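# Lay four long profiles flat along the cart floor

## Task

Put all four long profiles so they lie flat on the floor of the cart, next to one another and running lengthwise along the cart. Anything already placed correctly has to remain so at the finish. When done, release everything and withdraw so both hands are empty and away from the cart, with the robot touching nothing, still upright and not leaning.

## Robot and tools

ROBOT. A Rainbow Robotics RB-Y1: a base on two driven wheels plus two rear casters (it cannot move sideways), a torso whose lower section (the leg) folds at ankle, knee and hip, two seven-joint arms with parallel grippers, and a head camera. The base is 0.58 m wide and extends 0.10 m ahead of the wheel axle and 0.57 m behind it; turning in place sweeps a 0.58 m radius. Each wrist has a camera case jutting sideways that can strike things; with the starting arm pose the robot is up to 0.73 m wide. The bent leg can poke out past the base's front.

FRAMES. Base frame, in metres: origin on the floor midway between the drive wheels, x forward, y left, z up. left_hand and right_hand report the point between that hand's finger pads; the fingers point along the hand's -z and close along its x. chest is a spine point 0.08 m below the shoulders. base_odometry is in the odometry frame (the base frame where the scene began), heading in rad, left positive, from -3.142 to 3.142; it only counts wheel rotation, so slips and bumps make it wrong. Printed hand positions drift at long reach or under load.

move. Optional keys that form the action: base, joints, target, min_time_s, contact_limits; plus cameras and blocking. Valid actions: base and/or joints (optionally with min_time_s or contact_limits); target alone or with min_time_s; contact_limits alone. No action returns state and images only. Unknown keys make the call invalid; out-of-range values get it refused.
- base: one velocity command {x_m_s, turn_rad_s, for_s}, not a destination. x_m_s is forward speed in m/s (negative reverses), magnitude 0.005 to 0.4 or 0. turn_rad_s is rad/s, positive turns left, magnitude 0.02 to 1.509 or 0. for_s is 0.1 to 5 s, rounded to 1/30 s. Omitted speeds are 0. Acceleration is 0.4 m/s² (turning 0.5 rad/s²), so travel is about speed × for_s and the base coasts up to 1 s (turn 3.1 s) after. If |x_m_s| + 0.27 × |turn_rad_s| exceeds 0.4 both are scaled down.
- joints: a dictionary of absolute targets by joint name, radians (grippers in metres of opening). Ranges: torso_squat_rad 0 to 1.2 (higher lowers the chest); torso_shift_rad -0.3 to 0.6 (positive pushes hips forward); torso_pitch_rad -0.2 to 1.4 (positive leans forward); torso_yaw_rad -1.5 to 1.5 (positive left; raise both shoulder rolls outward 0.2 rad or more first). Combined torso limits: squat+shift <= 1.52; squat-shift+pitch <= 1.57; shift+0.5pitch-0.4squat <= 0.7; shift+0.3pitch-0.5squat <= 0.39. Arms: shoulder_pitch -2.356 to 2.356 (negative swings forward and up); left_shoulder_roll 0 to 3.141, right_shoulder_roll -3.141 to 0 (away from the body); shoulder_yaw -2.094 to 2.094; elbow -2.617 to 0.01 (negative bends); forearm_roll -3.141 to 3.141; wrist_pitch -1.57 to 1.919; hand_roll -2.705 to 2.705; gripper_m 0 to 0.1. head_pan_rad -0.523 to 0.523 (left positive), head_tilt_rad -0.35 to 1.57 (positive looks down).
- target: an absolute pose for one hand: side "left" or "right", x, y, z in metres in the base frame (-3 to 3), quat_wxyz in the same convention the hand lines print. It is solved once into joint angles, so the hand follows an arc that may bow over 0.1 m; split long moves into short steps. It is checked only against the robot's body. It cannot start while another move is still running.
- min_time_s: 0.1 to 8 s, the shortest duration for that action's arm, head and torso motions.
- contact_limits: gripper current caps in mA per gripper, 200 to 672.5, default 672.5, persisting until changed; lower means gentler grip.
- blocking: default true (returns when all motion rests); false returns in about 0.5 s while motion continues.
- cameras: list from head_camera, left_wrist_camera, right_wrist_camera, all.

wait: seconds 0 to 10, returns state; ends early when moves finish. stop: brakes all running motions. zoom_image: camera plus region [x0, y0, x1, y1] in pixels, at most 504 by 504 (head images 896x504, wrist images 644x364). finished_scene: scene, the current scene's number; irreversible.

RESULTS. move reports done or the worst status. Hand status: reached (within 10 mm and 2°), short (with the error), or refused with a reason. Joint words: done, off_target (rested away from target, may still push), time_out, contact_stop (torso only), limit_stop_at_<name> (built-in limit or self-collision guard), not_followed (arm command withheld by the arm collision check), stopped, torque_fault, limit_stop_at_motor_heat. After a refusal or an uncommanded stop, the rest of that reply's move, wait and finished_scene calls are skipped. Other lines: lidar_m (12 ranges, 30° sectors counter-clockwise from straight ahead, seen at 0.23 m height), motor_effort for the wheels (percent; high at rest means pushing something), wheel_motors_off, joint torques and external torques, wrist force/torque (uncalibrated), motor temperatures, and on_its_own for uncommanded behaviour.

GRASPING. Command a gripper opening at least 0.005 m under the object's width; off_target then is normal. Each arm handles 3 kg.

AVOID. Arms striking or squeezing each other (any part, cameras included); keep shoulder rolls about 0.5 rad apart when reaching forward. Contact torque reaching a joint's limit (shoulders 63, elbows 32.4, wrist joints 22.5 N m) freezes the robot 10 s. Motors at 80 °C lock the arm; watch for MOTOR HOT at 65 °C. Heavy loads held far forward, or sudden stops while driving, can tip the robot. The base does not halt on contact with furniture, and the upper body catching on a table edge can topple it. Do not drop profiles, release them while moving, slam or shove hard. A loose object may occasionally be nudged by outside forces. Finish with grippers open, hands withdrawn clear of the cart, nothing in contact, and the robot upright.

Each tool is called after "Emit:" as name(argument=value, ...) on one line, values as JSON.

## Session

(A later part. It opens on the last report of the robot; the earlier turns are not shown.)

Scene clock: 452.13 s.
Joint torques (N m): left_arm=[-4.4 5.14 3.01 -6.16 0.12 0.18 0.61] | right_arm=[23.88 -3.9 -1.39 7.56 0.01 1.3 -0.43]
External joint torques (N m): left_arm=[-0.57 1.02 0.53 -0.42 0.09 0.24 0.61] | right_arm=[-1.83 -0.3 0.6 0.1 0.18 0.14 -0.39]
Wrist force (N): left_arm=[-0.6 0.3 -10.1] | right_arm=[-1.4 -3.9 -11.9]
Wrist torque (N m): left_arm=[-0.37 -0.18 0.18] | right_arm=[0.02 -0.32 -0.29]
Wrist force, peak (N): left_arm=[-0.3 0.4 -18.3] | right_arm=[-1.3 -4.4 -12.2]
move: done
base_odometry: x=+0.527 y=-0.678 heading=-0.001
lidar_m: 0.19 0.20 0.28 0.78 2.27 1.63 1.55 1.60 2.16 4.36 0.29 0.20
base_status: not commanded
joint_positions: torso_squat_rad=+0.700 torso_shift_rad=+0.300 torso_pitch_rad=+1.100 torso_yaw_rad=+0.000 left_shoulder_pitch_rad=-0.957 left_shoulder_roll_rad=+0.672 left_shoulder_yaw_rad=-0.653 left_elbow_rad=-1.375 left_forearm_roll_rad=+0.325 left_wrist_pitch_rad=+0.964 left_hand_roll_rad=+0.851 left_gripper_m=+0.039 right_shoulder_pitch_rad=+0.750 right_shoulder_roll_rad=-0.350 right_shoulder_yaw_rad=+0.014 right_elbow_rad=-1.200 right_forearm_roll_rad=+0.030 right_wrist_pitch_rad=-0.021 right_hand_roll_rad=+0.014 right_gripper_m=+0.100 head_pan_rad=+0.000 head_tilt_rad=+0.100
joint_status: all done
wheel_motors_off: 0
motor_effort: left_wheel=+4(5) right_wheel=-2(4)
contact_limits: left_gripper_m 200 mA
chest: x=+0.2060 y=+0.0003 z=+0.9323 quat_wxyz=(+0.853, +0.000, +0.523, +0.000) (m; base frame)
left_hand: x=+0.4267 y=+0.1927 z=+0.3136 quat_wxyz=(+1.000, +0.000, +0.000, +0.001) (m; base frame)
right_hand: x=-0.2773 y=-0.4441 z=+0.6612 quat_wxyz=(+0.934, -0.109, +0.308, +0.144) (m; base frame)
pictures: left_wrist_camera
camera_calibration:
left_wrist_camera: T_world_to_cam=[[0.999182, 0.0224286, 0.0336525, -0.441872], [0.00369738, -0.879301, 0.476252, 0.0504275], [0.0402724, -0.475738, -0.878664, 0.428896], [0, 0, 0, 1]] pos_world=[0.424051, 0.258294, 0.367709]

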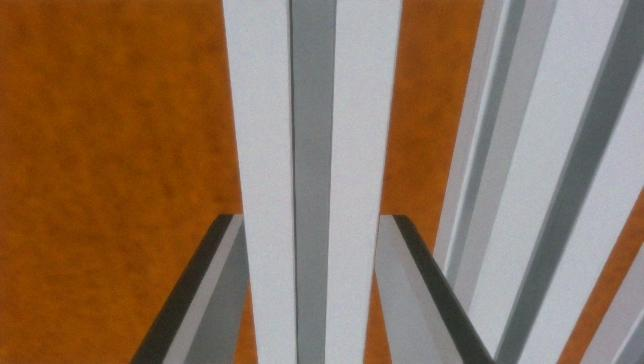

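Emit:
move(target={"side":"left","x":0.427,"y":0.193,"z":0.39,"quat_wxyz":[1,0,0,0.001]}, min_time_s=1, cameras=["left_wrist_camera"])

Emit:
move(target={"side":"left","x":0.42,"y":0.18,"z":0.52,"quat_wxyz":[1,0,0,0]}, min_time_s=0.8)

Emit:
move(contact_limits={"left_gripper_m":672.5}, joints={"torso_squat_rad":0.5,"torso_shift_rad":0.3,"torso_pitch_rad":0.1,"head_tilt_rad":0.8}, cameras=["head_camera"])

Emit:
move(base={"x_m_s":-0.3,"for_s":1.833})

Emit:
move(base={"turn_rad_s":0.785,"for_s":2.0}, joints={"left_shoulder_pitch_rad":0.381,"left_shoulder_roll_rad":0.252,"left_shoulder_yaw_rad":-0.099,"left_elbow_rad":-1.386,"left_forearm_roll_rad":0.127,"left_wrist_pitch_rad":-0.677,"left_hand_roll_rad":-1.456,"left_gripper_m":0.045}, min_time_s=3)

Emit:
move(base={"x_m_s":0.35,"for_s":3.0}, joints={"torso_squat_rad":0.99,"torso_shift_rad":0.49,"torso_pitch_rad":0.19,"head_pan_rad":0.2,"head_tilt_rad":0.7})

Emit:
move(base={"turn_rad_s":-0.785,"for_s":2.0})

Emit:
move(base={"x_m_s":0.25,"for_s":1.7}, cameras=["head_camera","left_wrist_camera"])

Emit:
zoom_image(camera="left_wrist_camera", region=[200, 120, 450, 320])

Scene clock: 463.60 s.
Joint torques (N m): left_arm=[-2.39 4.52 3.08 -7.13 0.03 -0.18 0.52] | right_arm=[23.86 -3.45 -1.64 7.41 -0.03 1.23 -0.12]
External joint torques (N m): left_arm=[0.95 -0.53 -0.14 -0.31 0 -0.13 0.52] | right_arm=[-1.84 0.14 0.36 -0.05 0.14 0.07 -0.09]
Wrist force (N): left_arm=[-0.5 0.3 -9.9] | right_arm=[-1.2 -4.1 -12.0]
Wrist torque (N m): left_arm=[-0.39 -0.19 0.23] | right_arm=[0.06 -0.30 -0.30]
Wrist force, peak (N): left_arm=[3.1 -0.5 -11.1] | right_arm=[-1.1 -4.4 -12.3]
move: done
base_odometry: x=+0.527 y=-0.678 heading=-0.001
lidar_m: 0.19 0.21 0.29 0.78 2.27 1.63 1.55 1.60 2.17 4.35 0.28 0.21
base_status: not commanded
joint_positions: torso_squat_rad=+0.700 torso_shift_rad=+0.300 torso_pitch_rad=+1.100 torso_yaw_rad=+0.000 left_shoulder_pitch_rad=-0.869 left_shoulder_roll_rad=+0.826 left_shoulder_yaw_rad=-0.620 left_elbow_rad=-1.797 left_forearm_roll_rad=+0.353 left_wrist_pitch_rad=+1.213 left_hand_roll_rad=+0.953 left_gripper_m=+0.039 right_shoulder_pitch_rad=+0.750 right_shoulder_roll_rad=-0.350 right_shoulder_yaw_rad=+0.014 right_elbow_rad=-1.200 right_forearm_roll_rad=+0.030 right_wrist_pitch_rad=-0.021 right_hand_roll_rad=+0.014 right_gripper_m=+0.100 head_pan_rad=+0.000 head_tilt_rad=+0.100
joint_status: all done
wheel_motors_off: 0
motor_effort: left_wheel=+3(4) right_wheel=-1(5)
contact_limits: left_gripper_m 200 mA
chest: x=+0.2060 y=+0.0003 z=+0.9323 quat_wxyz=(+0.853, +0.000, +0.523, +0.000) (m; base frame)
left_hand: x=+0.4270 y=+0.1928 z=+0.3896 quat_wxyz=(+1.000, +0.000, +0.000, +0.001) (m; base frame)
left_hand_status: reached (checked arc, planned for 1.0 s): 0 mm and 0.0 deg off.
right_hand: x=-0.2774 y=-0.4441 z=+0.6612 quat_wxyz=(+0.934, -0.109, +0.308, +0.144) (m; base frame)
pictures: left_wrist_camera
camera_calibration:
left_wrist_camera: T_world_to_cam=[[0.999171, 0.0222915, 0.0340628, -0.444874], [0.00339063, -0.879412, 0.47605, 0.0145682], [0.0405671, -0.475539, -0.878759, 0.495575], [0, 0, 0, 1]] pos_world=[0.424351, 0.258394, 0.443709]

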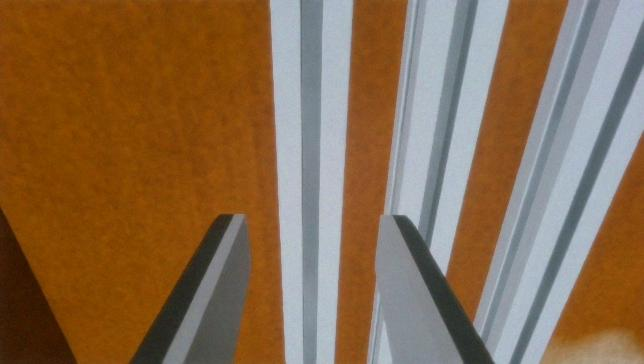

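Scene clock: 464.83 s.
Joint torques (N m): left_arm=[-2.39 5.5 3.82 -7.28 0.18 -0.12 0.3] | right_arm=[23.61 -3.43 -1.26 7.29 0.02 1.22 0.01]
External joint torques (N m): left_arm=[0.97 0.04 0.1 0.14 0.14 -0.07 0.3] | right_arm=[-2.1 0.16 0.73 -0.17 0.19 0.06 0.04]
Wrist force (N): left_arm=[-0.5 0.1 -10.1] | right_arm=[-1.3 -4.0 -12.1]
Wrist torque (N m): left_arm=[-0.39 -0.21 0.27] | right_arm=[0.04 -0.30 -0.29]
Wrist force, peak (N): left_arm=[-0.2 0.5 -10.5] | right_arm=[-1.2 -4.3 -12.3]
move: done
base_odometry: x=+0.527 y=-0.678 heading=-0.001
lidar_m: 0.19 0.20 0.27 0.77 2.27 1.64 1.55 1.60 2.16 4.35 0.28 0.20
base_status: not commanded
joint_positions: torso_squat_rad=+0.700 torso_shift_rad=+0.300 torso_pitch_rad=+1.100 torso_yaw_rad=+0.000 left_shoulder_pitch_rad=-0.848 left_shoulder_roll_rad=+0.978 left_shoulder_yaw_rad=-0.542 left_elbow_rad=-2.347 left_forearm_roll_rad=+0.464 left_wrist_pitch_rad=+1.628 left_hand_roll_rad=+1.129 left_gripper_m=+0.039 right_shoulder_pitch_rad=+0.750 right_shoulder_roll_rad=-0.350 right_shoulder_yaw_rad=+0.014 right_elbow_rad=-1.200 right_forearm_roll_rad=+0.030 right_wrist_pitch_rad=-0.021 right_hand_roll_rad=+0.014 right_gripper_m=+0.100 head_pan_rad=+0.000 head_tilt_rad=+0.100
joint_status: all done
wheel_motors_off: 0
motor_effort: left_wheel=+2(4) right_wheel=-1(5)
contact_limits: left_gripper_m 200 mA
chest: x=+0.2060 y=+0.0003 z=+0.9323 quat_wxyz=(+0.853, +0.000, +0.523, +0.000) (m; base frame)
left_hand: x=+0.4200 y=+0.1799 z=+0.5199 quat_wxyz=(+1.000, +0.000, +0.000, +0.000) (m; base frame)
left_hand_status: reached (checked arc, planned for 0.9 s): 0 mm and 0.0 deg off.
right_hand: x=-0.2774 y=-0.4441 z=+0.6612 quat_wxyz=(+0.934, -0.109, +0.308, +0.144) (m; base frame)
camera_calibration:
head_camera: T_world_to_cam=[[-0.0482752, -0.998232, 0.0346766, -0.00982009], [-0.912786, 0.029993, -0.407335, 0.825429], [0.405574, -0.0513165, -0.91262, 0.697068], [0, 0, 0, 1]] pos_world=[0.470254, 0.00121126, 0.972725]
left_wrist_camera: T_world_to_cam=[[0.999197, 0.0205556, 0.0344031, -0.441814], [0.00170259, -0.879439, 0.476008, -0.0580434], [0.0400401, -0.475567, -0.878768, 0.604459], [0, 0, 0, 1]] pos_world=[0.417356, 0.245497, 0.574008]
right_wrist_camera: T_world_to_cam=[[-0.777536, -0.187668, 0.600182, -0.694119], [-0.0458249, 0.968802, 0.243564, 0.286683], [-0.627166, 0.161877, -0.761878, 0.475715], [0, 0, 0, 1]] pos_world=[-0.228213, -0.48501, 0.709209]

Scene clock: 468.93 s.
Joint torques (N m): left_arm=[-14.33 7.36 7.68 -2.1 -1.42 -0.76 0.3] | right_arm=[8.44 -8.13 -3.77 -2.98 0.13 -0.8 -0.3]
External joint torques (N m): left_arm=[-0.24 0.2 -0.94 0.02 -0.03 -0.06 0.34] | right_arm=[-1.75 0.21 0.22 -0.74 0.09 -0.11 -0.31]
Wrist force (N): left_arm=[-5.9 0.4 -6.8] | right_arm=[-6.3 -2.8 -12.6]
Wrist torque (N m): left_arm=[-0.37 -0.54 0.37] | right_arm=[-0.01 -0.55 -0.37]
Wrist force, peak (N): left_arm=[-0.6 0.0 -10.3] | right_arm=[-6.7 -2.7 -12.9]
move: done
base_odometry: x=+0.527 y=-0.678 heading=-0.001
lidar_m: 0.19 0.20 0.28 0.78 2.28 1.64 1.54 1.60 2.16 4.34 0.28 0.20
base_status: not commanded
joint_positions: torso_squat_rad=+0.500 torso_shift_rad=+0.300 torso_pitch_rad=+0.100 torso_yaw_rad=+0.000 left_shoulder_pitch_rad=-0.848 left_shoulder_roll_rad=+0.978 left_shoulder_yaw_rad=-0.542 left_elbow_rad=-2.347 left_forearm_roll_rad=+0.464 left_wrist_pitch_rad=+1.628 left_hand_roll_rad=+1.129 left_gripper_m=+0.039 right_shoulder_pitch_rad=+0.750 right_shoulder_roll_rad=-0.350 right_shoulder_yaw_rad=+0.014 right_elbow_rad=-1.200 right_forearm_roll_rad=+0.030 right_wrist_pitch_rad=-0.021 right_hand_roll_rad=+0.014 right_gripper_m=+0.100 head_pan_rad=+0.000 head_tilt_rad=+0.800
joint_status: all done
wheel_motors_off: 0
motor_effort: left_wheel=+2(4) right_wheel=-3(5)
contact_limits: left_gripper_m 672.5 mA
chest: x=-0.0156 y=+0.0004 z=+1.1752 quat_wxyz=(+0.999, +0.000, +0.050, +0.000) (m; base frame)
left_hand: x=+0.4470 y=+0.1800 z=+1.1324 quat_wxyz=(+0.878, +0.000, -0.479, +0.000) (m; base frame)
right_hand: x=-0.0485 y=-0.4441 z=+0.6220 quat_wxyz=(+0.967, -0.165, -0.177, +0.075) (m; base frame)
pictures: head_camera
camera_calibration:
head_camera: T_world_to_cam=[[-0.0567044, -0.998208, 0.0190912, -0.0186344], [-0.751561, 0.0300901, -0.658977, 0.98073], [0.657221, -0.0517151, -0.751921, 0.955686], [0, 0, 0, 1]] pos_world=[0.107925, 0.00131217, 1.36523]

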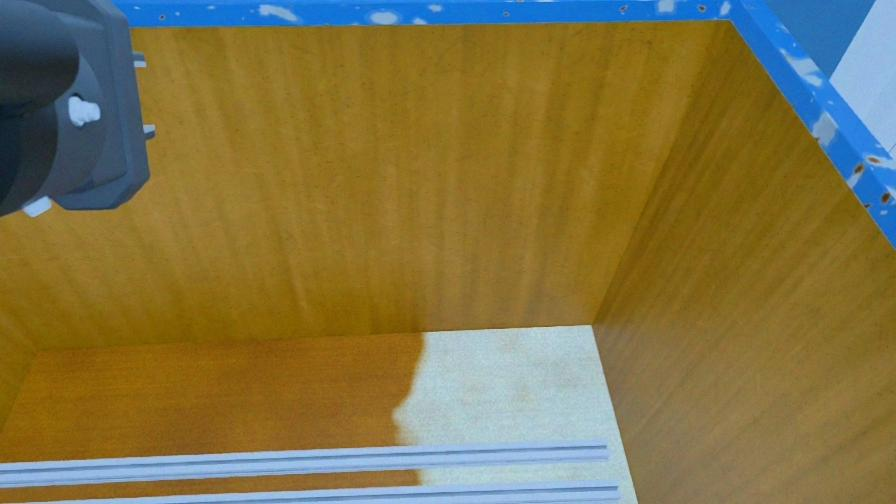

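Scene clock: 472.27 s.
Joint torques (N m): left_arm=[-15.22 6.91 8.31 -1.8 -1.31 -0.61 0.17] | right_arm=[9.11 -9 -3.55 -2.79 0.05 -0.82 -0.23]
External joint torques (N m): left_arm=[-1.13 -0.26 -0.31 0.32 0.09 0.09 0.21] | right_arm=[-1.08 -0.66 0.44 -0.55 0.01 -0.13 -0.24]
Wrist force (N): left_arm=[-5.4 0.0 -7.1] | right_arm=[-6.5 -2.7 -12.5]
Wrist torque (N m): left_arm=[-0.29 -0.48 0.37] | right_arm=[-0.03 -0.59 -0.37]
Wrist force, peak (N): left_arm=[-5.7 -0.1 -7.5] | right_arm=[-6.5 -2.8 -13.0]
move: done
base_odometry: x=-0.023 y=-0.677 heading=+0.000
lidar_m: 0.74 0.78 1.06 4.25 1.46 1.07 1.00 1.03 1.40 3.68 2.25 0.78
base_status: done (sent for 1.83 of 1.83 s)
joint_positions: torso_squat_rad=+0.500 torso_shift_rad=+0.300 torso_pitch_rad=+0.100 torso_yaw_rad=+0.000 left_shoulder_pitch_rad=-0.847 left_shoulder_roll_rad=+0.978 left_shoulder_yaw_rad=-0.542 left_elbow_rad=-2.347 left_forearm_roll_rad=+0.464 left_wrist_pitch_rad=+1.628 left_hand_roll_rad=+1.129 left_gripper_m=+0.039 right_shoulder_pitch_rad=+0.750 right_shoulder_roll_rad=-0.350 right_shoulder_yaw_rad=+0.014 right_elbow_rad=-1.200 right_forearm_roll_rad=+0.030 right_wrist_pitch_rad=-0.021 right_hand_roll_rad=+0.014 right_gripper_m=+0.100 head_pan_rad=+0.000 head_tilt_rad=+0.800
joint_status: not commanded
wheel_motors_off: 0
motor_effort: left_wheel=+11(36) right_wheel=-8(28)
contact_limits: left_gripper_m 672.5 mA
chest: x=-0.0156 y=+0.0004 z=+1.1752 quat_wxyz=(+0.999, +0.000, +0.050, +0.000) (m; base frame)
left_hand: x=+0.4470 y=+0.1800 z=+1.1324 quat_wxyz=(+0.878, +0.000, -0.479, +0.000) (m; base frame)
right_hand: x=-0.0485 y=-0.4441 z=+0.6220 quat_wxyz=(+0.967, -0.165, -0.177, +0.075) (m; base frame)
camera_calibration:
head_camera: T_world_to_cam=[[-0.0567061, -0.998208, 0.0190897, -0.0186321], [-0.751561, 0.0300924, -0.658977, 0.98073], [0.657221, -0.0517151, -0.751921, 0.955686], [0, 0, 0, 1]] pos_world=[0.107925, 0.00131218, 1.36523]
left_wrist_camera: T_world_to_cam=[[0.510917, 0.0206802, 0.859381, -1.20587], [-0.39958, -0.879432, 0.25872, 0.0758743], [0.761118, -0.475576, -0.441053, 0.323677], [0, 0, 0, 1]] pos_world=[0.400061, 0.245597, 1.15943]
right_wrist_camera: T_world_to_cam=[[-0.925093, -0.187756, -0.330076, 0.078715], [-0.229804, 0.968784, 0.0929953, 0.391419], [0.302312, 0.161882, -0.939362, 0.74492], [0, 0, 0, 1]] pos_world=[-0.0624299, -0.48501, 0.689332]

Scene clock: 476.13 s.
Joint torques (N m): left_arm=[-1.53 3.14 2.6 -7.91 -0.33 -1.8 0.15] | right_arm=[9.22 -8.41 -3.7 -2.87 0.27 -0.95 -0.24]
External joint torques (N m): left_arm=[-0.73 -0.95 0.18 -0.62 -0.54 0.05 0.13] | right_arm=[-0.97 -0.08 0.3 -0.63 0.22 -0.26 -0.26]
Wrist force (N): left_arm=[-0.3 -5.9 -3.2] | right_arm=[-6.6 -2.7 -12.7]
Wrist torque (N m): left_arm=[-0.02 -0.18 0.30] | right_arm=[-0.02 -0.59 -0.38]
Wrist force, peak (N): left_arm=[-6.7 -0.4 -6.2] | right_arm=[-6.9 -2.8 -12.8]
move: done
base_odometry: x=-0.023 y=-0.677 heading=+1.569
lidar_m: 4.19 1.45 1.05 1.01 1.05 1.42 3.72 2.25 0.78 0.74 0.77 1.06
base_status: done (sent for 2 of 2 s)
joint_positions: torso_squat_rad=+0.500 torso_shift_rad=+0.300 torso_pitch_rad=+0.100 torso_yaw_rad=+0.000 left_shoulder_pitch_rad=+0.381 left_shoulder_roll_rad=+0.252 left_shoulder_yaw_rad=-0.099 left_elbow_rad=-1.386 left_forearm_roll_rad=+0.127 left_wrist_pitch_rad=-0.677 left_hand_roll_rad=-1.456 left_gripper_m=+0.045 right_shoulder_pitch_rad=+0.750 right_shoulder_roll_rad=-0.350 right_shoulder_yaw_rad=+0.014 right_elbow_rad=-1.200 right_forearm_roll_rad=+0.030 right_wrist_pitch_rad=-0.021 right_hand_roll_rad=+0.014 right_gripper_m=+0.100 head_pan_rad=+0.000 head_tilt_rad=+0.800
joint_status: all done
wheel_motors_off: 0
motor_effort: left_wheel=+2(44) right_wheel=+12(46)
contact_limits: left_gripper_m 672.5 mA
chest: x=-0.0156 y=+0.0004 z=+1.1752 quat_wxyz=(+0.999, +0.000, +0.050, +0.000) (m; base frame)
left_hand: x=+0.3061 y=+0.3081 z=+0.8246 quat_wxyz=(+0.497, +0.502, -0.503, -0.498) (m; base frame)
right_hand: x=-0.0484 y=-0.4441 z=+0.6220 quat_wxyz=(+0.967, -0.165, -0.177, +0.075) (m; base frame)
camera_calibration:
head_camera: T_world_to_cam=[[-0.0567061, -0.998208, 0.0190897, -0.0186321], [-0.751561, 0.0300924, -0.658977, 0.98073], [0.657221, -0.0517151, -0.751921, 0.955686], [0, 0, 0, 1]] pos_world=[0.107925, 0.00131218, 1.36523]
left_wrist_camera: T_world_to_cam=[[-0.0351075, -0.999177, 0.0203287, 0.30123], [-0.466773, -0.00159226, -0.884376, 0.904556], [0.88368, -0.0405371, -0.466333, 0.205314], [0, 0, 0, 1]] pos_world=[0.251366, 0.310745, 0.889588]
right_wrist_camera: T_world_to_cam=[[-0.925066, -0.18774, -0.330163, 0.0788768], [-0.229796, 0.968788, 0.0929738, 0.391459], [0.302403, 0.161877, -0.939334, 0.744874], [0, 0, 0, 1]] pos_world=[-0.0623296, -0.48501, 0.689332]

Scene clock: 480.40 s.
Joint torques (N m): left_arm=[2.22 2.89 2.52 -6.78 -0.2 -2.09 0.31] | right_arm=[11.11 -8.57 -3.26 -1.62 0.3 -0.63 -0.45]
External joint torques (N m): left_arm=[1.09 -1.23 0.16 -0.04 -0.4 -0.24 0.3] | right_arm=[-1.2 -0.36 0.7 -0.32 0.28 -0.1 -0.46]
Wrist force (N): left_arm=[-0.2 -5.4 -3.9] | right_arm=[-6.5 -2.8 -12.6]
Wrist torque (N m): left_arm=[-0.06 -0.17 0.25] | right_arm=[-0.05 -0.60 -0.34]
Wrist force, peak (N): left_arm=[-0.2 -6.3 -3.9] | right_arm=[-7.1 -2.8 -13.0]
move: done
base_odometry: x=-0.022 y=+0.373 heading=+1.570
lidar_m: 4.26 1.48 1.08 1.03 1.07 1.43 3.78 1.06 0.79 0.96 0.91 1.32
base_status: done (sent for 3 of 3 s)
joint_positions: torso_squat_rad=+0.990 torso_shift_rad=+0.490 torso_pitch_rad=+0.190 torso_yaw_rad=+0.000 left_shoulder_pitch_rad=+0.381 left_shoulder_roll_rad=+0.252 left_shoulder_yaw_rad=-0.099 left_elbow_rad=-1.386 left_forearm_roll_rad=+0.127 left_wrist_pitch_rad=-0.677 left_hand_roll_rad=-1.456 left_gripper_m=+0.045 right_shoulder_pitch_rad=+0.750 right_shoulder_roll_rad=-0.350 right_shoulder_yaw_rad=+0.014 right_elbow_rad=-1.200 right_forearm_roll_rad=+0.030 right_wrist_pitch_rad=-0.021 right_hand_roll_rad=+0.014 right_gripper_m=+0.100 head_pan_rad=+0.200 head_tilt_rad=+0.700
joint_status: all done
wheel_motors_off: 0
motor_effort: left_wheel=+3(38) right_wheel=-6(52)
contact_limits: left_gripper_m 672.5 mA
chest: x=+0.0112 y=+0.0003 z=+0.9232 quat_wxyz=(+0.995, +0.000, +0.095, +0.000) (m; base frame)
left_hand: x=+0.3002 y=+0.3080 z=+0.5452 quat_wxyz=(+0.519, +0.480, -0.480, -0.520) (m; base frame)
right_hand: x=-0.0711 y=-0.4441 z=+0.3752 quat_wxyz=(+0.974, -0.161, -0.133, +0.082) (m; base frame)
camera_calibration:
head_camera: T_world_to_cam=[[0.139079, -0.990095, -0.0192206, 0.0176212], [-0.739125, -0.0908691, -0.667411, 0.853572], [0.659053, 0.107029, -0.744442, 0.725], [0, 0, 0, 1]] pos_world=[0.150632, 0.0174137, 1.10974]
left_wrist_camera: T_world_to_cam=[[-0.0333158, -0.999169, 0.0234988, 0.304318], [-0.544093, -0.00159043, -0.839023, 0.65321], [0.838363, -0.0407383, -0.543588, 0.136032], [0, 0, 0, 1]] pos_world=[0.251501, 0.310646, 0.614852]
right_wrist_camera: T_world_to_cam=[[-0.950953, -0.187849, -0.245768, -0.0571997], [-0.220627, 0.968766, 0.113213, 0.40232], [0.216825, 0.161883, -0.962695, 0.522669], [0, 0, 0, 1]] pos_world=[-0.0789594, -0.48511, 0.443565]

Scene clock: 484.30 s.
Joint torques (N m): left_arm=[1.26 2.67 2.44 -6.76 -0.26 -1.95 0.3] | right_arm=[10.95 -8.34 -3.05 -1.77 -0.05 -0.33 -0.4]
External joint torques (N m): left_arm=[0.13 -1.46 0.09 -0.02 -0.46 -0.1 0.28] | right_arm=[-1.36 -0.13 0.91 -0.46 -0.07 0.19 -0.41]
Wrist force (N): left_arm=[-0.3 -5.4 -4.3] | right_arm=[-6.5 -3.0 -12.5]
Wrist torque (N m): left_arm=[-0.05 -0.17 0.27] | right_arm=[-0.03 -0.61 -0.34]
Wrist force, peak (N): left_arm=[-0.3 -6.0 -4.3] | right_arm=[-6.7 -3.0 -12.7]
move: done
base_odometry: x=-0.022 y=+0.373 heading=+0.000
lidar_m: 0.97 0.91 1.33 4.33 1.50 1.08 1.01 1.03 1.42 3.71 1.07 0.78
base_status: done (sent for 2 of 2 s)
joint_positions: torso_squat_rad=+0.990 torso_shift_rad=+0.490 torso_pitch_rad=+0.190 torso_yaw_rad=+0.000 left_shoulder_pitch_rad=+0.381 left_shoulder_roll_rad=+0.252 left_shoulder_yaw_rad=-0.099 left_elbow_rad=-1.386 left_forearm_roll_rad=+0.127 left_wrist_pitch_rad=-0.677 left_hand_roll_rad=-1.456 left_gripper_m=+0.045 right_shoulder_pitch_rad=+0.750 right_shoulder_roll_rad=-0.350 right_shoulder_yaw_rad=+0.014 right_elbow_rad=-1.200 right_forearm_roll_rad=+0.030 right_wrist_pitch_rad=-0.021 right_hand_roll_rad=+0.014 right_gripper_m=+0.100 head_pan_rad=+0.200 head_tilt_rad=+0.700
joint_status: not commanded
wheel_motors_off: 0
motor_effort: left_wheel=+13(36) right_wheel=+2(40)
contact_limits: left_gripper_m 672.5 mA
chest: x=+0.0112 y=+0.0003 z=+0.9232 quat_wxyz=(+0.995, +0.000, +0.095, +0.000) (m; base frame)
left_hand: x=+0.3002 y=+0.3080 z=+0.5452 quat_wxyz=(+0.519, +0.480, -0.480, -0.520) (m; base frame)
right_hand: x=-0.0712 y=-0.4441 z=+0.3752 quat_wxyz=(+0.974, -0.161, -0.133, +0.082) (m; base frame)
camera_calibration:
head_camera: T_world_to_cam=[[0.139079, -0.990095, -0.0192206, 0.0176212], [-0.739125, -0.0908691, -0.667411, 0.853572], [0.659053, 0.107029, -0.744442, 0.725], [0, 0, 0, 1]] pos_world=[0.150632, 0.0174137, 1.10974]
left_wrist_camera: T_world_to_cam=[[-0.0332311, -0.999173, 0.0234458, 0.30433], [-0.544093, -0.00159207, -0.839023, 0.65321], [0.838366, -0.0406384, -0.54359, 0.136002], [0, 0, 0, 1]] pos_world=[0.251501, 0.310645, 0.614853]
right_wrist_camera: T_world_to_cam=[[-0.950973, -0.187865, -0.245677, -0.0572499], [-0.220632, 0.968762, 0.113234, 0.402309], [0.21673, 0.161887, -0.962715, 0.522672], [0, 0, 0, 1]] pos_world=[-0.0789596, -0.48511, 0.443565]

Scene clock: 487.03 s.
Joint torques (N m): left_arm=[2.03 2.75 2.26 -6.74 -0.12 -2.11 0.1] | right_arm=[11.31 -8.49 -3.78 -1.54 0.16 -0.61 -0.24]
External joint torques (N m): left_arm=[0.9 -1.38 -0.1 0 -0.32 -0.26 0.09] | right_arm=[-1.01 -0.28 0.18 -0.23 0.14 -0.09 -0.25]
Wrist force (N): left_arm=[-0.2 -5.4 -4.3] | right_arm=[-6.5 -2.8 -12.6]
Wrist torque (N m): left_arm=[-0.05 -0.17 0.28] | right_arm=[-0.04 -0.61 -0.35]
Wrist force, peak (N): left_arm=[-0.6 -6.1 -4.2] | right_arm=[-6.9 -2.9 -12.6]
move: done
base_odometry: x=+0.403 y=+0.373 heading=+0.000
lidar_m: 0.60 0.52 1.09 4.14 2.12 1.52 1.43 1.49 2.02 1.31 0.46 0.39
base_status: done (sent for 1.7 of 1.7 s)
joint_positions: torso_squat_rad=+0.990 torso_shift_rad=+0.490 torso_pitch_rad=+0.190 torso_yaw_rad=+0.000 left_shoulder_pitch_rad=+0.381 left_shoulder_roll_rad=+0.252 left_shoulder_yaw_rad=-0.099 left_elbow_rad=-1.386 left_forearm_roll_rad=+0.127 left_wrist_pitch_rad=-0.677 left_hand_roll_rad=-1.456 left_gripper_m=+0.045 right_shoulder_pitch_rad=+0.750 right_shoulder_roll_rad=-0.350 right_shoulder_yaw_rad=+0.014 right_elbow_rad=-1.200 right_forearm_roll_rad=+0.030 right_wrist_pitch_rad=-0.021 right_hand_roll_rad=+0.014 right_gripper_m=+0.100 head_pan_rad=+0.200 head_tilt_rad=+0.700
joint_status: not commanded
wheel_motors_off: 0
motor_effort: left_wheel=-6(48) right_wheel=+2(37)
contact_limits: left_gripper_m 672.5 mA
chest: x=+0.0112 y=+0.0003 z=+0.9232 quat_wxyz=(+0.995, +0.000, +0.095, +0.000) (m; base frame)
left_hand: x=+0.3002 y=+0.3080 z=+0.5452 quat_wxyz=(+0.519, +0.480, -0.480, -0.520) (m; base frame)
right_hand: x=-0.0712 y=-0.4441 z=+0.3752 quat_wxyz=(+0.974, -0.161, -0.133, +0.082) (m; base frame)
pictures: head_camera, left_wrist_camera
camera_calibration:
head_camera: T_world_to_cam=[[0.139079, -0.990095, -0.0192206, 0.0176212], [-0.739125, -0.0908691, -0.667411, 0.853572], [0.659053, 0.107029, -0.744442, 0.725], [0, 0, 0, 1]] pos_world=[0.150632, 0.0174137, 1.10974]
left_wrist_camera: T_world_to_cam=[[-0.0333158, -0.999169, 0.0234988, 0.304318], [-0.544093, -0.00159043, -0.839023, 0.65321], [0.838363, -0.0407383, -0.543588, 0.136032], [0, 0, 0, 1]] pos_world=[0.251501, 0.310646, 0.614852]

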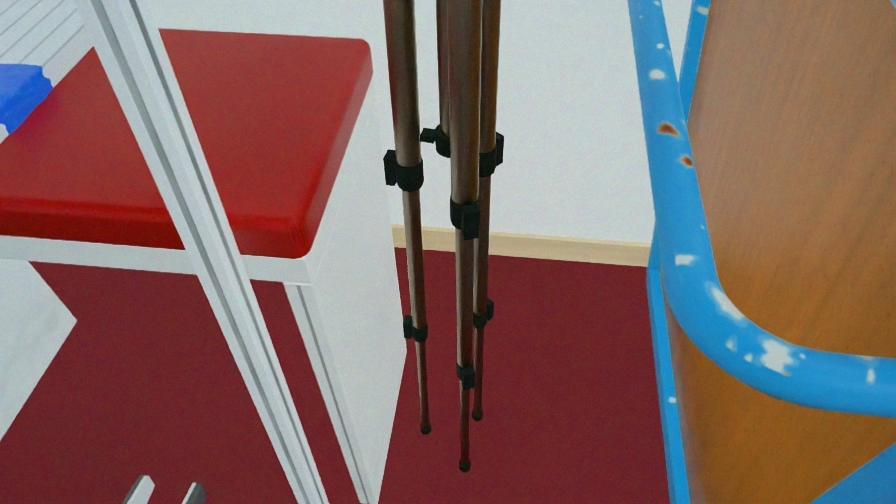

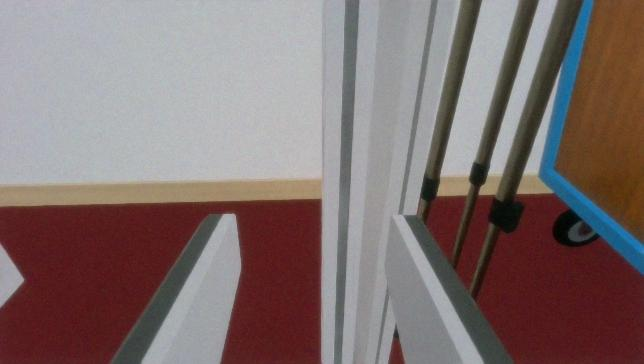

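Scaled by 2.016 from the camera's 644x364 image, which has a finer 920x520 frame.

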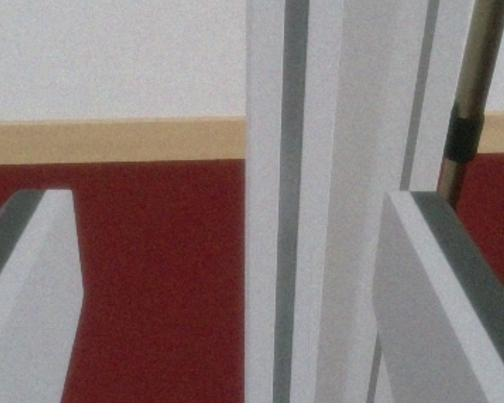

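Emit:
move(target={"side":"left","x":0.36,"y":0.287,"z":0.545,"quat_wxyz":[0.5196,0.4797,-0.4797,-0.5196]}, min_time_s=0.9, cameras=["left_wrist_camera"])

Emit:
zoom_image(camera="left_wrist_camera", region=[200, 120, 450, 320])

Scene clock: 494.63 s.
Joint torques (N m): left_arm=[-1.91 1.68 2.44 -7.21 0.24 -1.65 -0.11] | right_arm=[10.92 -8.56 -3.45 -1.87 0.16 -0.61 -0.22]
External joint torques (N m): left_arm=[-0.14 -1.6 0.5 0.3 0.11 0.21 -0.12] | right_arm=[-1.39 -0.35 0.51 -0.56 0.14 -0.09 -0.23]
Wrist force (N): left_arm=[-0.4 -5.8 -3.9] | right_arm=[-6.5 -2.8 -12.5]
Wrist torque (N m): left_arm=[0.02 -0.19 0.25] | right_arm=[-0.05 -0.61 -0.34]
Wrist force, peak (N): left_arm=[-0.2 -6.3 -4.0] | right_arm=[-6.5 -2.8 -12.9]
move: done
base_odometry: x=+0.403 y=+0.373 heading=+0.000
lidar_m: 0.59 0.52 1.09 4.15 2.11 1.53 1.44 1.49 2.01 1.30 0.46 0.40
base_status: not commanded
joint_positions: torso_squat_rad=+0.990 torso_shift_rad=+0.490 torso_pitch_rad=+0.190 torso_yaw_rad=+0.000 left_shoulder_pitch_rad=+0.231 left_shoulder_roll_rad=+0.200 left_shoulder_yaw_rad=-0.088 left_elbow_rad=-1.348 left_forearm_roll_rad=+0.133 left_wrist_pitch_rad=-0.563 left_hand_roll_rad=-1.506 left_gripper_m=+0.045 right_shoulder_pitch_rad=+0.750 right_shoulder_roll_rad=-0.350 right_shoulder_yaw_rad=+0.014 right_elbow_rad=-1.200 right_forearm_roll_rad=+0.030 right_wrist_pitch_rad=-0.021 right_hand_roll_rad=+0.014 right_gripper_m=+0.100 head_pan_rad=+0.200 head_tilt_rad=+0.700
joint_status: all done
wheel_motors_off: 0
motor_effort: left_wheel=-6(7) right_wheel=+3(5)
contact_limits: left_gripper_m 672.5 mA
chest: x=+0.0112 y=+0.0003 z=+0.9232 quat_wxyz=(+0.995, +0.000, +0.095, +0.000) (m; base frame)
left_hand: x=+0.3597 y=+0.2867 z=+0.5454 quat_wxyz=(+0.520, +0.479, -0.479, -0.520) (m; base frame)
left_hand_status: reached (checked arc, planned for 0.9 s): 1 mm and 0.1 deg off.
right_hand: x=-0.0712 y=-0.4441 z=+0.3752 quat_wxyz=(+0.974, -0.161, -0.133, +0.082) (m; base frame)
pictures: left_wrist_camera
camera_calibration:
left_wrist_camera: T_world_to_cam=[[-0.0329427, -0.999176, 0.0237092, 0.284771], [-0.545683, -0.00189339, -0.83799, 0.685805], [0.837344, -0.0405434, -0.545171, 0.0865923], [0, 0, 0, 1]] pos_world=[0.311105, 0.289346, 0.615153]

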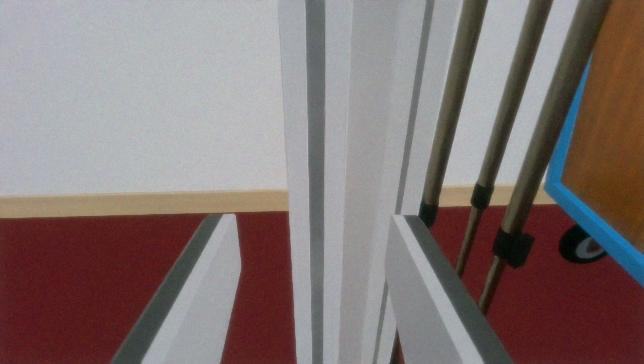

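Scaled by 2.016 from the camera's 644x364 image, which has a finer 920x520 frame.

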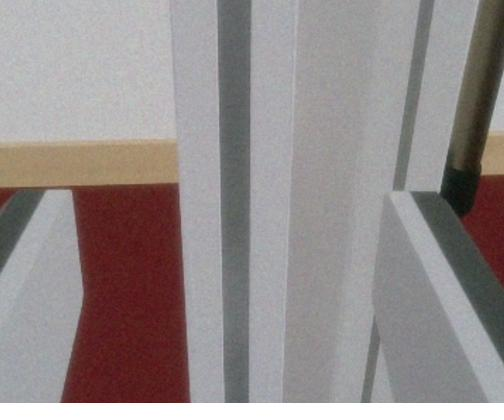

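Emit:
move(target={"side":"left","x":0.41,"y":0.285,"z":0.545,"quat_wxyz":[0.5196,0.4797,-0.4797,-0.5196]}, min_time_s=0.9, cameras=["left_wrist_camera"])

Emit:
zoom_image(camera="left_wrist_camera", region=[200, 120, 450, 320])

Scene clock: 505.60 s.
Joint torques (N m): left_arm=[-4.77 1.68 1.73 -7.38 0.46 -1.82 -0.14] | right_arm=[11.09 -8.33 -3.38 -1.99 0.21 -0.67 -0.22]
External joint torques (N m): left_arm=[-0.35 -1.76 -0.19 0.42 0.33 0.04 -0.16] | right_arm=[-1.22 -0.12 0.58 -0.68 0.19 -0.15 -0.23]
Wrist force (N): left_arm=[-0.5 -6.0 -4.1] | right_arm=[-6.5 -3.1 -12.7]
Wrist torque (N m): left_arm=[0.07 -0.19 0.22] | right_arm=[-0.02 -0.61 -0.34]
Wrist force, peak (N): left_arm=[0.0 -6.3 -3.9] | right_arm=[-6.5 -2.7 -12.9]
move: done
base_odometry: x=+0.403 y=+0.373 heading=+0.000
lidar_m: 0.60 0.52 1.07 4.14 2.12 1.52 1.44 1.49 2.01 1.31 0.47 0.39
base_status: not commanded
joint_positions: torso_squat_rad=+0.990 torso_shift_rad=+0.490 torso_pitch_rad=+0.190 torso_yaw_rad=+0.000 left_shoulder_pitch_rad=+0.077 left_shoulder_roll_rad=+0.193 left_shoulder_yaw_rad=-0.062 left_elbow_rad=-1.247 left_forearm_roll_rad=+0.143 left_wrist_pitch_rad=-0.511 left_hand_roll_rad=-1.514 left_gripper_m=+0.045 right_shoulder_pitch_rad=+0.750 right_shoulder_roll_rad=-0.350 right_shoulder_yaw_rad=+0.014 right_elbow_rad=-1.200 right_forearm_roll_rad=+0.030 right_wrist_pitch_rad=-0.021 right_hand_roll_rad=+0.014 right_gripper_m=+0.100 head_pan_rad=+0.200 head_tilt_rad=+0.700
joint_status: all done
wheel_motors_off: 0
motor_effort: left_wheel=-6(7) right_wheel=+2(4)
contact_limits: left_gripper_m 672.5 mA
chest: x=+0.0112 y=+0.0003 z=+0.9232 quat_wxyz=(+0.995, +0.000, +0.095, +0.000) (m; base frame)
left_hand: x=+0.4097 y=+0.2849 z=+0.5453 quat_wxyz=(+0.520, +0.479, -0.479, -0.520) (m; base frame)
left_hand_status: reached (checked arc, planned for 0.9 s): 0 mm and 0.1 deg off.
right_hand: x=-0.0712 y=-0.4441 z=+0.3752 quat_wxyz=(+0.974, -0.161, -0.133, +0.082) (m; base frame)
pictures: left_wrist_camera
camera_calibration:
left_wrist_camera: T_world_to_cam=[[-0.0324827, -0.9992, 0.0233126, 0.284706], [-0.545866, -0.00180318, -0.837871, 0.712969], [0.837243, -0.0399419, -0.545371, 0.0445853], [0, 0, 0, 1]] pos_world=[0.361105, 0.287544, 0.615054]

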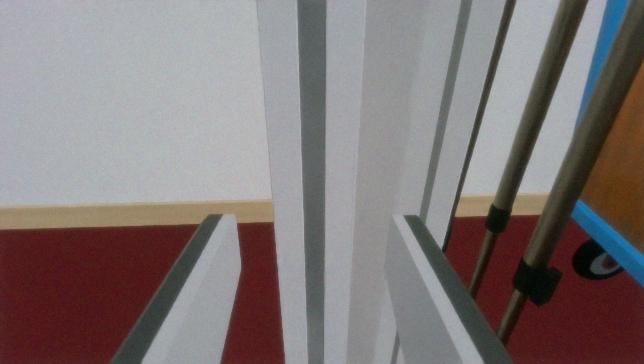

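Scaled by 2.016 from the camera's 644x364 image, which has a finer 920x520 frame.

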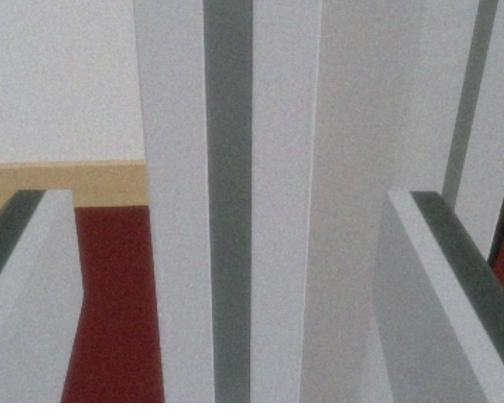

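Emit:
move(target={"side":"left","x":0.454,"y":0.2845,"z":0.545,"quat_wxyz":[0.5196,0.4797,-0.4797,-0.5196]}, min_time_s=1.0, cameras=["left_wrist_camera"])

Emit:
move(joints={"left_gripper_m":0.015}, cameras=["left_wrist_camera","head_camera"])

Scene clock: 517.17 s.
Joint torques (N m): left_arm=[-7.35 4.5 2.23 -7.67 0.21 -1.84 -0.21] | right_arm=[11.54 -8.73 -3.37 -1.78 0.31 -0.49 -0.26]
External joint torques (N m): left_arm=[-0.47 0.66 0.35 0.21 0.09 0.03 -0.22] | right_arm=[-0.77 -0.52 0.59 -0.47 0.29 0.03 -0.27]
Wrist force (N): left_arm=[-0.2 -5.9 -4.6] | right_arm=[-6.4 -2.7 -12.3]
Wrist torque (N m): left_arm=[0.04 -0.17 0.24] | right_arm=[-0.05 -0.61 -0.34]
Wrist force, peak (N): left_arm=[-0.2 -5.9 -4.6] | right_arm=[-6.7 -2.8 -12.8]
move: done
base_odometry: x=+0.403 y=+0.373 heading=+0.000
lidar_m: 0.59 0.52 1.08 4.14 2.11 1.51 1.43 1.49 2.02 1.31 0.46 0.39
base_status: not commanded
joint_positions: torso_squat_rad=+0.990 torso_shift_rad=+0.490 torso_pitch_rad=+0.190 torso_yaw_rad=+0.000 left_shoulder_pitch_rad=-0.074 left_shoulder_roll_rad=+0.194 left_shoulder_yaw_rad=-0.040 left_elbow_rad=-1.115 left_forearm_roll_rad=+0.152 left_wrist_pitch_rad=-0.494 left_hand_roll_rad=-1.515 left_gripper_m=+0.045 right_shoulder_pitch_rad=+0.750 right_shoulder_roll_rad=-0.350 right_shoulder_yaw_rad=+0.014 right_elbow_rad=-1.200 right_forearm_roll_rad=+0.030 right_wrist_pitch_rad=-0.021 right_hand_roll_rad=+0.014 right_gripper_m=+0.100 head_pan_rad=+0.200 head_tilt_rad=+0.700
joint_status: all done
wheel_motors_off: 0
motor_effort: left_wheel=-7(7) right_wheel=+1(3)
contact_limits: left_gripper_m 672.5 mA
chest: x=+0.0112 y=+0.0003 z=+0.9232 quat_wxyz=(+0.995, +0.000, +0.095, +0.000) (m; base frame)
left_hand: x=+0.4537 y=+0.2843 z=+0.5453 quat_wxyz=(+0.520, +0.479, -0.479, -0.520) (m; base frame)
left_hand_status: reached (checked arc, planned for 1.0 s): 0 mm and 0.1 deg off.
right_hand: x=-0.0712 y=-0.4441 z=+0.3752 quat_wxyz=(+0.974, -0.161, -0.133, +0.082) (m; base frame)
pictures: left_wrist_camera
camera_calibration:
left_wrist_camera: T_world_to_cam=[[-0.0323442, -0.999195, 0.0237161, 0.285131], [-0.546248, -0.00219889, -0.837621, 0.737101], [0.836999, -0.0400471, -0.545737, 0.00807197], [0, 0, 0, 1]] pos_world=[0.405106, 0.286845, 0.615054]

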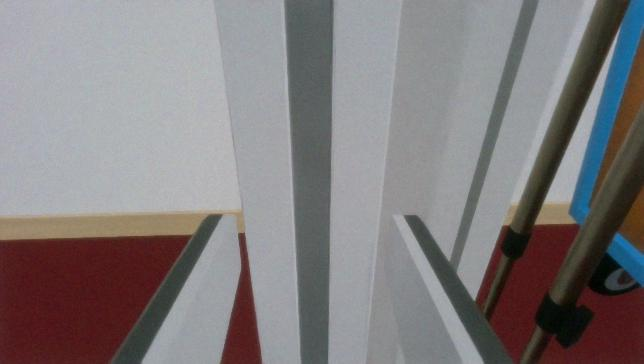

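Scene clock: 518.00 s.
Joint torques (N m): left_arm=[-7.53 4.5 2.07 -7.37 0.03 -1.72 -0.11] | right_arm=[11.16 -8.5 -2.84 -1.74 0.11 -0.59 -0.18]
External joint torques (N m): left_arm=[-0.66 0.65 0.19 0.51 -0.09 0.14 -0.12] | right_arm=[-1.15 -0.29 1.12 -0.43 0.09 -0.07 -0.19]
Wrist force (N): left_arm=[0.6 -5.0 -4.0] | right_arm=[-6.6 -2.8 -12.6]
Wrist torque (N m): left_arm=[-0.10 -0.25 0.72] | right_arm=[-0.05 -0.61 -0.35]
Wrist force, peak (N): left_arm=[-0.2 -5.7 -4.4] | right_arm=[-6.6 -2.7 -12.7]
move: off_target
base_odometry: x=+0.403 y=+0.373 heading=+0.000
lidar_m: 0.61 0.52 1.10 4.14 2.12 1.53 1.43 1.49 2.01 1.31 0.46 0.39
base_status: not commanded
joint_positions: torso_squat_rad=+0.990 torso_shift_rad=+0.490 torso_pitch_rad=+0.190 torso_yaw_rad=+0.000 left_shoulder_pitch_rad=-0.074 left_shoulder_roll_rad=+0.194 left_shoulder_yaw_rad=-0.040 left_elbow_rad=-1.115 left_forearm_roll_rad=+0.152 left_wrist_pitch_rad=-0.494 left_hand_roll_rad=-1.515 left_gripper_m=+0.031 right_shoulder_pitch_rad=+0.750 right_shoulder_roll_rad=-0.350 right_shoulder_yaw_rad=+0.014 right_elbow_rad=-1.200 right_forearm_roll_rad=+0.030 right_wrist_pitch_rad=-0.021 right_hand_roll_rad=+0.014 right_gripper_m=+0.100 head_pan_rad=+0.200 head_tilt_rad=+0.700
joint_status: left_gripper_m off_target (ended at +0.031, target +0.015)
wheel_motors_off: 0
motor_effort: left_wheel=-5(7) right_wheel=+1(3)
contact_limits: left_gripper_m 672.5 mA
chest: x=+0.0112 y=+0.0003 z=+0.9232 quat_wxyz=(+0.995, +0.000, +0.095, +0.000) (m; base frame)
left_hand: x=+0.4537 y=+0.2843 z=+0.5453 quat_wxyz=(+0.520, +0.479, -0.479, -0.520) (m; base frame)
right_hand: x=-0.0712 y=-0.4441 z=+0.3752 quat_wxyz=(+0.974, -0.161, -0.133, +0.082) (m; base frame)
pictures: head_camera, left_wrist_camera
camera_calibration:
head_camera: T_world_to_cam=[[0.139079, -0.990095, -0.0192206, 0.0176212], [-0.739125, -0.0908691, -0.667411, 0.853572], [0.659053, 0.107029, -0.744442, 0.725], [0, 0, 0, 1]] pos_world=[0.150632, 0.0174137, 1.10974]
left_wrist_camera: T_world_to_cam=[[-0.032293, -0.999195, 0.0238008, 0.285058], [-0.546179, -0.00230113, -0.837665, 0.737129], [0.837046, -0.0400502, -0.545665, 0.0080098], [0, 0, 0, 1]] pos_world=[0.405106, 0.286846, 0.615053]

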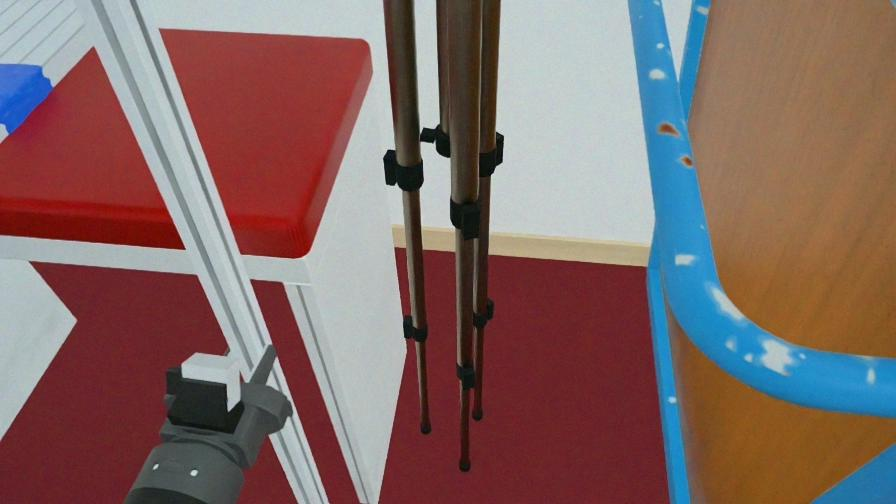

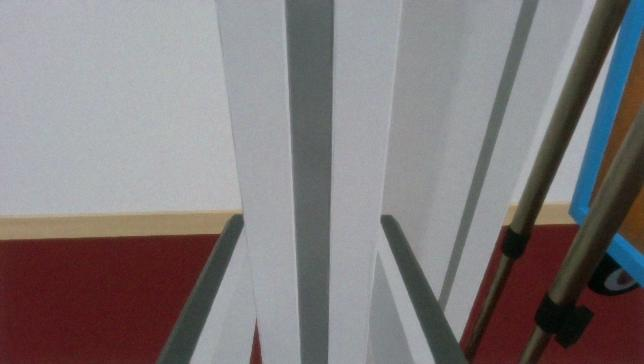

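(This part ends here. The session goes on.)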